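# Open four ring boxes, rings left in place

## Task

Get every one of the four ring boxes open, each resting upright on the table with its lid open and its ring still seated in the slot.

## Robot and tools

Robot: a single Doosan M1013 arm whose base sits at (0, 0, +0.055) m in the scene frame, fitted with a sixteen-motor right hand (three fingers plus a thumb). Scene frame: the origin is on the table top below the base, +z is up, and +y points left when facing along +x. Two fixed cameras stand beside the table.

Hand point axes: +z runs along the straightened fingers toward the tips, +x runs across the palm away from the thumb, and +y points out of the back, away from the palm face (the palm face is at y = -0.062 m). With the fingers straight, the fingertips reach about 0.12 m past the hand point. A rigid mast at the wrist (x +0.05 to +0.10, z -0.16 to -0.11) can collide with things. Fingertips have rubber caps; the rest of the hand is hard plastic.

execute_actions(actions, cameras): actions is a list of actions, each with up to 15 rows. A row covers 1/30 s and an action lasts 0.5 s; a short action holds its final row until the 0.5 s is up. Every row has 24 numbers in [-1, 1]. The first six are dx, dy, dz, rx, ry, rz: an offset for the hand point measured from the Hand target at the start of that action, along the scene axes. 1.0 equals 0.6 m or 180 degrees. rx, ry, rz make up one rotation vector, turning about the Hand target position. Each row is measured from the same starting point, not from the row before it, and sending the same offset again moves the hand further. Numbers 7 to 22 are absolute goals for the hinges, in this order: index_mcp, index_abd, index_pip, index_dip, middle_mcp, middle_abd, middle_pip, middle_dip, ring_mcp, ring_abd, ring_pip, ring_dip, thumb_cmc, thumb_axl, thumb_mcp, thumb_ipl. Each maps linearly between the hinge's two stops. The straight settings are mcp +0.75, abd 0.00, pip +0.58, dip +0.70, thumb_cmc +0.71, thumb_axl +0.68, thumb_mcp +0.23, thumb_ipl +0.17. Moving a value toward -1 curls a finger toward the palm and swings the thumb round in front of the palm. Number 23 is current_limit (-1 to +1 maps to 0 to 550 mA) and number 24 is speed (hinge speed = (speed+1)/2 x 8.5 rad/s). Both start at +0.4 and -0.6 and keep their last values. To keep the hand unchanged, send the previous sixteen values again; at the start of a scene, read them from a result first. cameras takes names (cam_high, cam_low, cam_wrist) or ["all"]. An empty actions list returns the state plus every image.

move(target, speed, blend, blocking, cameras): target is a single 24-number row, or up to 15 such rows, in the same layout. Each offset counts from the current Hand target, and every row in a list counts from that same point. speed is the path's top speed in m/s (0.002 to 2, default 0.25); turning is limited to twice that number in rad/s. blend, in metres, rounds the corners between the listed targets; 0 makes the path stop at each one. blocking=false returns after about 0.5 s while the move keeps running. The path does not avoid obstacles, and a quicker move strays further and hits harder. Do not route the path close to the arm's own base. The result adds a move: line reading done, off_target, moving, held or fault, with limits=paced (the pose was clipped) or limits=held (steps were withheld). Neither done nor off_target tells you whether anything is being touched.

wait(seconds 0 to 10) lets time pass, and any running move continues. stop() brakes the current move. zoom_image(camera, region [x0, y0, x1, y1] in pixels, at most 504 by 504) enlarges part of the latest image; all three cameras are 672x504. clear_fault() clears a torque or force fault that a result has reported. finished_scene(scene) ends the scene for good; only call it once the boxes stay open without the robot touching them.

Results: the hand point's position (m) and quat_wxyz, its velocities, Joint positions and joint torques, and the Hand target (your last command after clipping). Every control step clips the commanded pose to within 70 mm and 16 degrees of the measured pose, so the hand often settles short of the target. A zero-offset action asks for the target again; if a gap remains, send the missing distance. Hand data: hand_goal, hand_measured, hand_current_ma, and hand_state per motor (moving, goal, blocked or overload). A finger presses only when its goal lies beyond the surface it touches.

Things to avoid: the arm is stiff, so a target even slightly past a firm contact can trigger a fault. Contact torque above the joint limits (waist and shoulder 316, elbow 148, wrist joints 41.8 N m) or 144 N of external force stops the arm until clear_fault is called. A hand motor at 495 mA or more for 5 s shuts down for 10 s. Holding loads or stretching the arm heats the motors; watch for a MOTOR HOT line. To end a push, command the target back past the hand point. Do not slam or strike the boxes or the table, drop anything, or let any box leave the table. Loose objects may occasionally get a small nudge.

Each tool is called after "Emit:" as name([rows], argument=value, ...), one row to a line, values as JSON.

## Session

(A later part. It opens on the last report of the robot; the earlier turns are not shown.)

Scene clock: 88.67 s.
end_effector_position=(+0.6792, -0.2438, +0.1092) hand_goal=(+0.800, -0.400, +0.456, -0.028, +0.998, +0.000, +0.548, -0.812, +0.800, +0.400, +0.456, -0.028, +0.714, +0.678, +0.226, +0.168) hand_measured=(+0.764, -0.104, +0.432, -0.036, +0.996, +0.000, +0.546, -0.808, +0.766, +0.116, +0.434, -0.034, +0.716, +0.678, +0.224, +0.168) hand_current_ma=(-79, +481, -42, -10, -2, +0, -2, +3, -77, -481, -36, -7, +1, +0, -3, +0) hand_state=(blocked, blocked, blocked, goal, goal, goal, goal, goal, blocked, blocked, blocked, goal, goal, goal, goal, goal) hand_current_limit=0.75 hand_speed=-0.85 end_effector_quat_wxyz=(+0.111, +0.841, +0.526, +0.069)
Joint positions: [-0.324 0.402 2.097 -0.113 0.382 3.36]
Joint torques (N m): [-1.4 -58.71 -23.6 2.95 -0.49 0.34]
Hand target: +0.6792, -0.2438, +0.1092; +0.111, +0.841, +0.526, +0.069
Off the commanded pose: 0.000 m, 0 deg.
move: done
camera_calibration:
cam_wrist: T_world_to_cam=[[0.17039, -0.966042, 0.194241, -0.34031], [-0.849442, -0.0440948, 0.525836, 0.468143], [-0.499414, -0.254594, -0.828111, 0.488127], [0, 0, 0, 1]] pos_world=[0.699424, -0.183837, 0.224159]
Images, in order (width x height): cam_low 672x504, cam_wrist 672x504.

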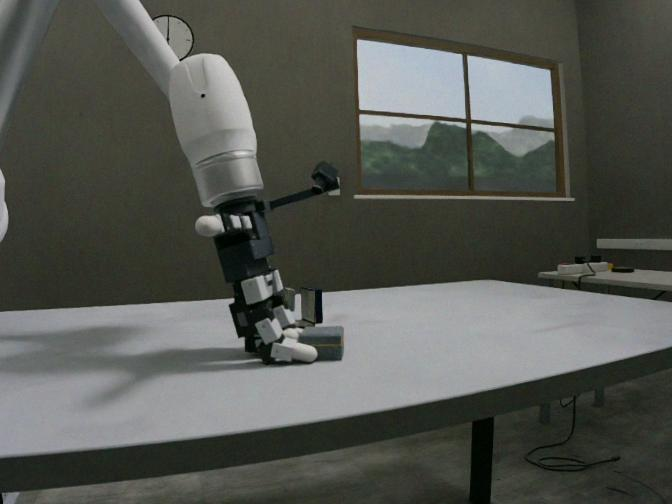

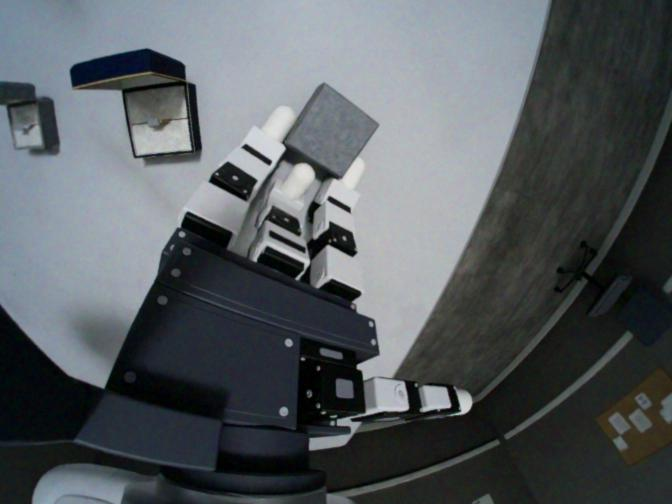

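Emit:
move(target=[0,0,0,0,0,0,0.80,-0.4,0.455,-0.029,0.885,0.0,0.55,-0.733,0.80,0.4,0.455,-0.029,0.714,0.678,0.226,0.168,0.75,-0.85], speed=0.1)

Emit:
execute_actions([
  [[0,0,0,0,0,0,0.80,-0.4,0.455,-0.029,0.897,0.0,0.49,-0.733,0.80,0.4,0.455,-0.029,0.714,0.678,0.226,0.168,0.75,-0.91]],
  [[0,0,0,0,0,0,0.80,-0.4,0.455,-0.029,0.912,0.0,0.43,-0.733,0.80,0.4,0.455,-0.029,0.714,0.678,0.226,0.168,0.75,-0.91]],
  [[0,0,0,0,0,0,0.80,-0.4,0.455,-0.029,0.925,0.0,0.37,-0.733,0.80,0.4,0.455,-0.029,0.714,0.678,0.226,0.168,0.75,-0.91]],
  [[0,0,0,0,0,0,0.80,-0.4,0.455,-0.029,0.925,0.0,0.30,-0.733,0.80,0.4,0.455,-0.029,0.714,0.678,0.226,0.168,0.75,-0.91]],
  [[0,0,0,0,0,0,0.80,-0.4,0.455,-0.029,0.91,0.0,0.225,-0.733,0.80,0.4,0.455,-0.029,0.714,0.678,0.226,0.168,0.75,-0.91]],
], cameras=["cam_low","cam_wrist"])

Emit:
zoom_image(camera="cam_low", region=[220, 280, 360, 370])

Emit:
zoom_image(camera="cam_wrist", region=[200, 60, 420, 280])

Scene clock: 90.53 s.
end_effector_position=(+0.6792, -0.2438, +0.1092) hand_goal=(+0.800, -0.400, +0.456, -0.028, +0.886, +0.000, +0.550, -0.732, +0.800, +0.400, +0.456, -0.028, +0.714, +0.678, +0.226, +0.168) hand_measured=(+0.764, -0.104, +0.432, -0.036, +0.946, +0.000, +0.550, -0.758, +0.766, +0.116, +0.434, -0.034, +0.716, +0.678, +0.224, +0.168) hand_current_ma=(-79, +481, -42, -10, +162, +0, +0, -48, -77, -481, -36, -7, +1, +0, -3, +0) hand_state=(blocked, blocked, blocked, goal, blocked, goal, goal, blocked, blocked, blocked, blocked, goal, goal, goal, goal, goal) hand_current_limit=0.75 hand_speed=-0.85 end_effector_quat_wxyz=(+0.111, +0.841, +0.526, +0.069)
Joint positions: [-0.324 0.402 2.097 -0.113 0.382 3.36]
Joint torques (N m): [-1.26 -59.21 -24.57 2.87 -0.97 0.34]
Hand target: +0.6792, -0.2438, +0.1092; +0.111, +0.841, +0.526, +0.069
Off the commanded pose: 0.000 m, 0 deg.
move: done

Scene clock: 93.23 s.
end_effector_position=(+0.6792, -0.2438, +0.1092) hand_goal=(+0.800, -0.400, +0.456, -0.028, +0.910, +0.000, +0.226, -0.732, +0.800, +0.400, +0.456, -0.028, +0.714, +0.678, +0.226, +0.168) hand_measured=(+0.760, -0.104, +0.432, -0.036, +0.980, +0.000, +0.228, -0.756, +0.762, +0.118, +0.434, -0.034, +0.716, +0.678, +0.224, +0.168) hand_current_ma=(-91, +481, -42, -11, +201, +0, +1, -42, -87, -481, -38, -7, +1, +0, -3, +0) hand_state=(blocked, blocked, blocked, goal, blocked, goal, goal, blocked, blocked, blocked, blocked, goal, goal, goal, goal, goal) hand_current_limit=0.75 hand_speed=-0.91 end_effector_quat_wxyz=(+0.111, +0.841, +0.526, +0.069)
Joint positions: [-0.324 0.402 2.097 -0.113 0.382 3.36]
Joint torques (N m): [-1.67 -59.16 -23.86 2.94 -0.62 0.3]
Hand target: +0.6792, -0.2438, +0.1092; +0.111, +0.841, +0.526, +0.069
Off the commanded pose: 0.000 m, 0 deg.
camera_calibration:
cam_wrist: T_world_to_cam=[[0.170421, -0.966041, 0.194222, -0.340327], [-0.849436, -0.0441306, 0.525843, 0.46813], [-0.499415, -0.254594, -0.828111, 0.488128], [0, 0, 0, 1]] pos_world=[0.699424, -0.183837, 0.224159]
Images, in order (width x height): cam_low 672x504, cam_wrist 672x504.

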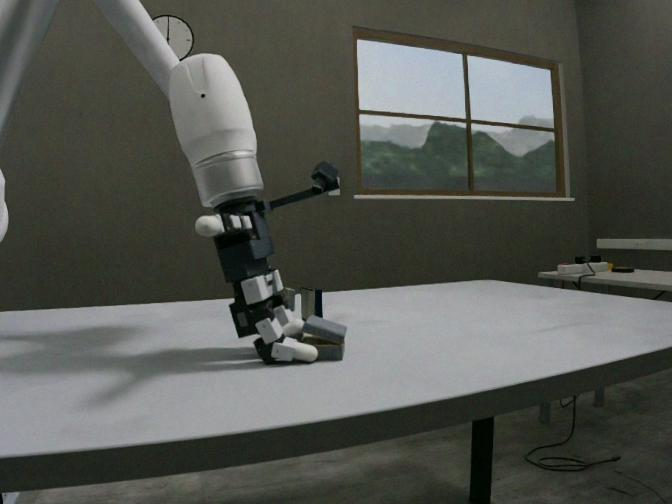

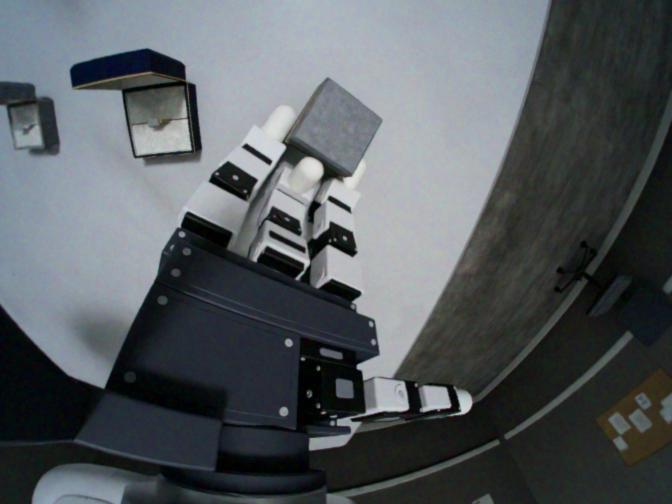

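Scaled by 3.600.

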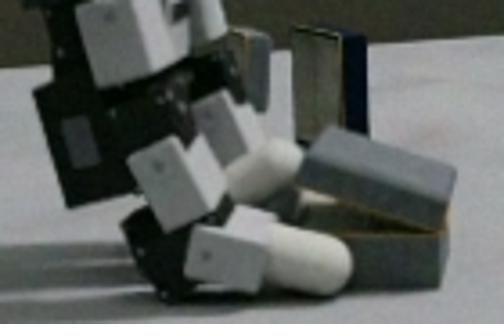

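Scaled by 2.291 from the camera's 672x504 image, which has a finer 960x720 frame.

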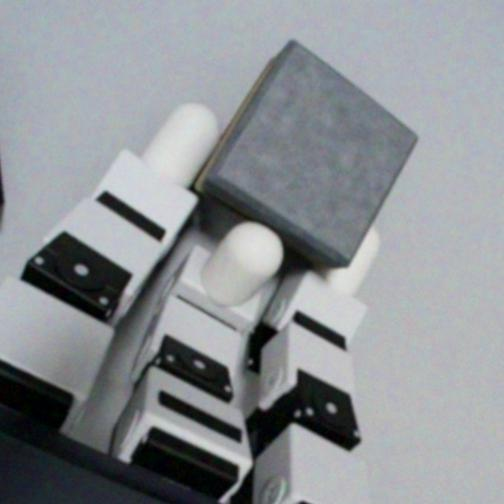

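Emit:
execute_actions([
  [[0,0,0,0,0,0,0.80,-0.4,0.455,-0.029,0.895,0.0,0.17,-0.733,0.80,0.4,0.455,-0.029,0.714,0.678,0.226,0.168,0.75,-0.91]],
  [[0,0,0,0,0,0,0.80,-0.4,0.455,-0.029,0.855,0.0,0.13,-0.733,0.80,0.4,0.455,-0.029,0.714,0.678,0.226,0.168,0.75,-0.91]],
  [[0,0,0,0,0,0,0.80,-0.4,0.455,-0.029,0.81,0.0,0.08,-0.61,0.80,0.4,0.455,-0.029,0.714,0.678,0.226,0.168,0.75,-0.89]],
  [[0,0,0,0,0,0,0.80,-0.4,0.455,-0.029,0.77,0.0,0.0175,-0.49,0.80,0.4,0.455,-0.029,0.714,0.678,0.226,0.168,0.75,-0.89]],
  [[0,0,0,0,0,0,0.80,-0.4,0.455,-0.029,0.74,0.0,-0.05,-0.37,0.80,0.4,0.455,-0.029,0.714,0.678,0.226,0.168,0.75,-0.89]],
  [[0,0,0,0,0,0,0.80,-0.4,0.455,-0.029,0.71,0.0,-0.12,-0.246,0.80,0.4,0.455,-0.029,0.714,0.678,0.226,0.168,0.75,-0.89]],
  [[0,0,0,0,0,0,0.80,-0.4,0.455,-0.029,0.735,0.0,-0.29,0.016,0.80,0.4,0.455,-0.029,0.714,0.678,0.226,0.168,0.75,-0.86]],
], cameras=["cam_low","cam_wrist"])

Emit:
zoom_image(camera="cam_low", region=[220, 270, 360, 370])

Emit:
zoom_image(camera="cam_wrist", region=[200, 60, 420, 280])

Scene clock: 98.50 s.
end_effector_position=(+0.6792, -0.2438, +0.1092) hand_goal=(+0.800, -0.400, +0.456, -0.028, +0.736, +0.000, -0.290, +0.016, +0.800, +0.400, +0.456, -0.028, +0.714, +0.678, +0.226, +0.168) hand_measured=(+0.766, -0.104, +0.432, -0.038, +0.760, +0.000, -0.262, +0.014, +0.766, +0.118, +0.434, -0.034, +0.716, +0.678, +0.224, +0.168) hand_current_ma=(-76, +481, -41, -12, +47, +0, +50, -2, -74, -481, -38, -7, +1, +0, -3, +0) hand_state=(blocked, blocked, blocked, goal, blocked, goal, blocked, goal, blocked, blocked, blocked, goal, goal, goal, goal, goal) hand_current_limit=0.75 hand_speed=-0.86 end_effector_quat_wxyz=(+0.111, +0.841, +0.526, +0.069)
Joint positions: [-0.324 0.402 2.097 -0.113 0.382 3.36]
Joint torques (N m): [-1.52 -59.57 -24.57 2.89 -0.96 0.37]
Hand target: +0.6792, -0.2438, +0.1092; +0.111, +0.841, +0.526, +0.069
Off the commanded pose: 0.000 m, 0 deg.
camera_calibration:
cam_wrist: T_world_to_cam=[[0.170421, -0.966041, 0.194222, -0.340327], [-0.849436, -0.0441306, 0.525843, 0.46813], [-0.499415, -0.254594, -0.828111, 0.488128], [0, 0, 0, 1]] pos_world=[0.699424, -0.183837, 0.224159]
Images, in order (width x height): cam_low 672x504, cam_wrist 672x504.

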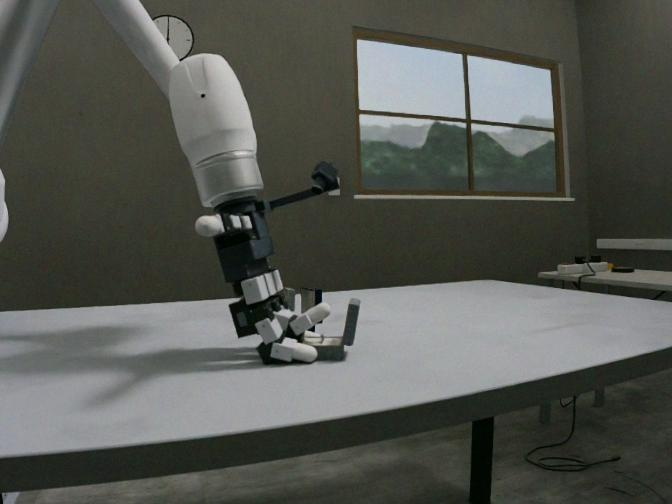

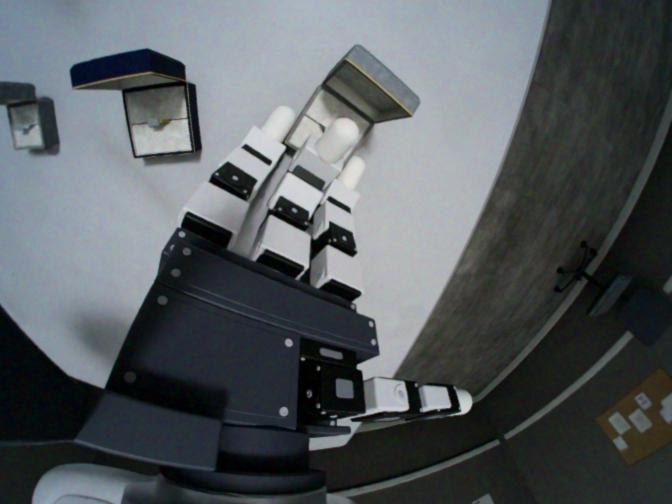

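Scaled by 3.600.

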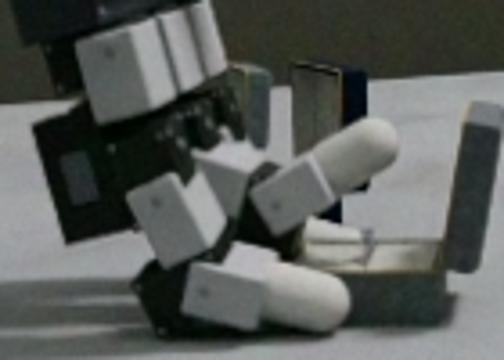

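Scaled by 2.291 from the camera's 672x504 image, which has a finer 960x720 frame.

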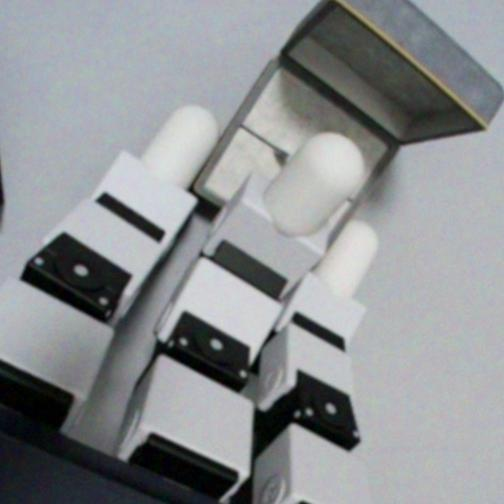

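Emit:
move([
  [0,0,0,0,0,0,0.767,-0.4,0.435,-0.04,0.765,0.0,-0.25,0.014,0.767,0.4,0.435,-0.04,0.714,0.678,0.226,0.168,0.75,-0.8],
  [0,0,0,0,0,0,0.757,0.0,0.431,-0.04,0.765,0.0,-0.25,0.014,0.757,0.0,0.431,-0.04,0.714,0.678,0.226,0.168,0.75,-0.75],
  [0,0,0.16,0,0,0,0.757,0.0,0.431,-0.04,0.765,0.0,-0.25,0.014,0.757,0.0,0.431,-0.04,0.714,0.678,0.226,0.168,0.75,-0.75],
  [-0.15,0.07,0.22,0,0,0,0.757,0.0,0.431,-0.04,0.765,0.0,-0.25,0.014,0.757,0.0,0.431,-0.04,0.714,0.678,0.226,0.168,0.75,-0.75],
], speed=[0.1,0.1,0.25,0.35], blend=[0,0,0.03,0], cameras=["cam_high","cam_low","cam_wrist"])

Emit:
zoom_image(camera="cam_low", region=[220, 270, 380, 370])

Emit:
zoom_image(camera="cam_wrist", region=[60, 0, 440, 200])

Scene clock: 101.93 s.
end_effector_position=(+0.5892, -0.2018, +0.2412) hand_goal=(+0.758, +0.000, +0.432, -0.040, +0.766, +0.000, -0.250, +0.014, +0.758, +0.000, +0.432, -0.040, +0.714, +0.678, +0.226, +0.168) hand_measured=(+0.762, -0.004, +0.430, -0.042, +0.768, +0.000, -0.250, +0.014, +0.760, +0.004, +0.432, -0.040, +0.716, +0.678, +0.224, +0.168) hand_current_ma=(+3, -2, -1, -2, +2, +0, +0, +0, +2, +2, +0, +0, +1, +0, -3, +0) hand_state=(goal, goal, goal, goal, goal, goal, goal, goal, goal, goal, goal, goal, goal, goal, goal, goal) hand_current_limit=0.75 hand_speed=-0.75 end_effector_quat_wxyz=(+0.111, +0.841, +0.526, +0.069)
Joint positions: [-0.3 0.088 2.19 -0.085 0.604 3.349]
Joint torques (N m): [-1.77 -36.71 -31.71 3.58 -1.11 0.39]
Hand target: +0.5892, -0.2018, +0.2412; +0.111, +0.841, +0.526, +0.069
Off the commanded pose: 0.000 m, 0 deg.
move: done
camera_calibration:
cam_wrist: T_world_to_cam=[[0.170412, -0.966045, 0.194208, -0.310024], [-0.849394, -0.0441086, 0.525913, 0.324128], [-0.49949, -0.254581, -0.828069, 0.563134], [0, 0, 0, 1]] pos_world=[0.609424, -0.141837, 0.356059]

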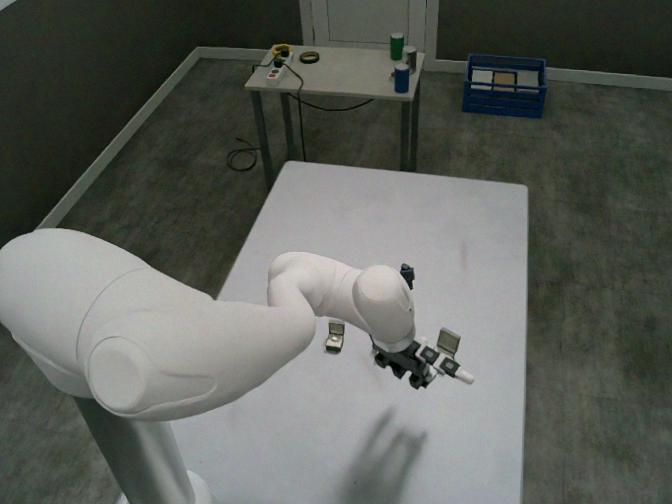

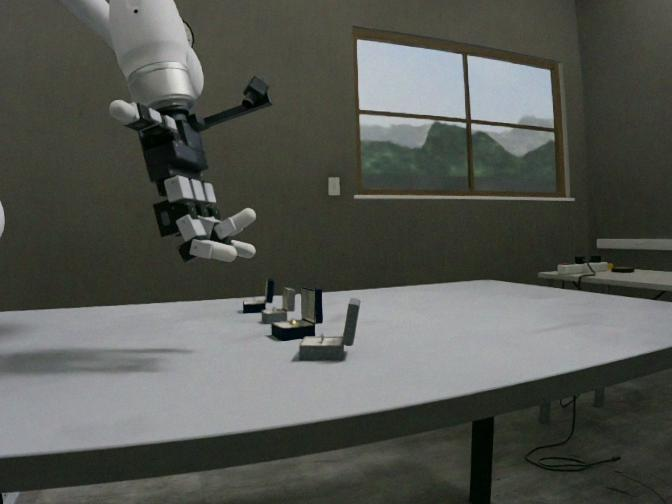

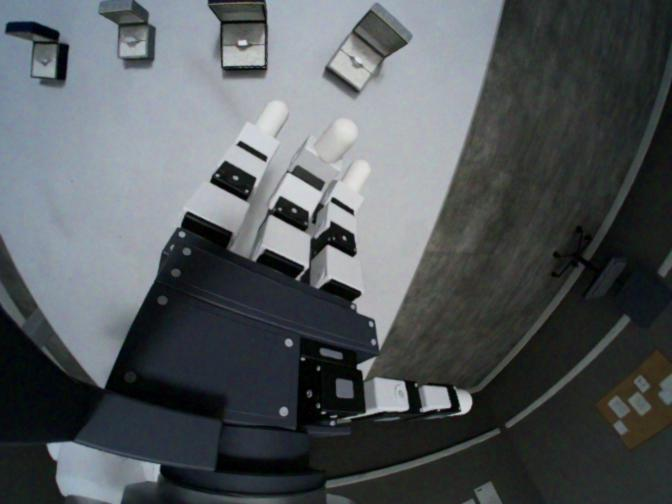

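Scaled by 3.150.

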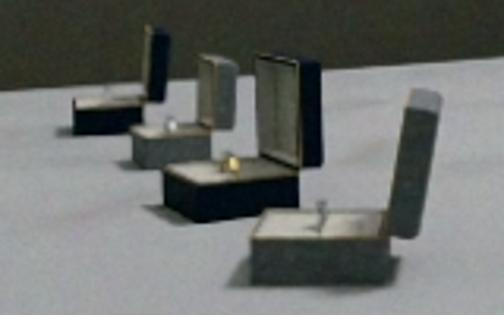

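Scaled by 1.326 from the camera's 672x504 image, which has a finer 960x720 frame.

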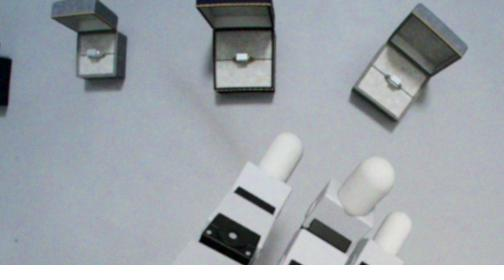

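Emit:
finished_scene(scene=2)

The scene is finished: the task was done.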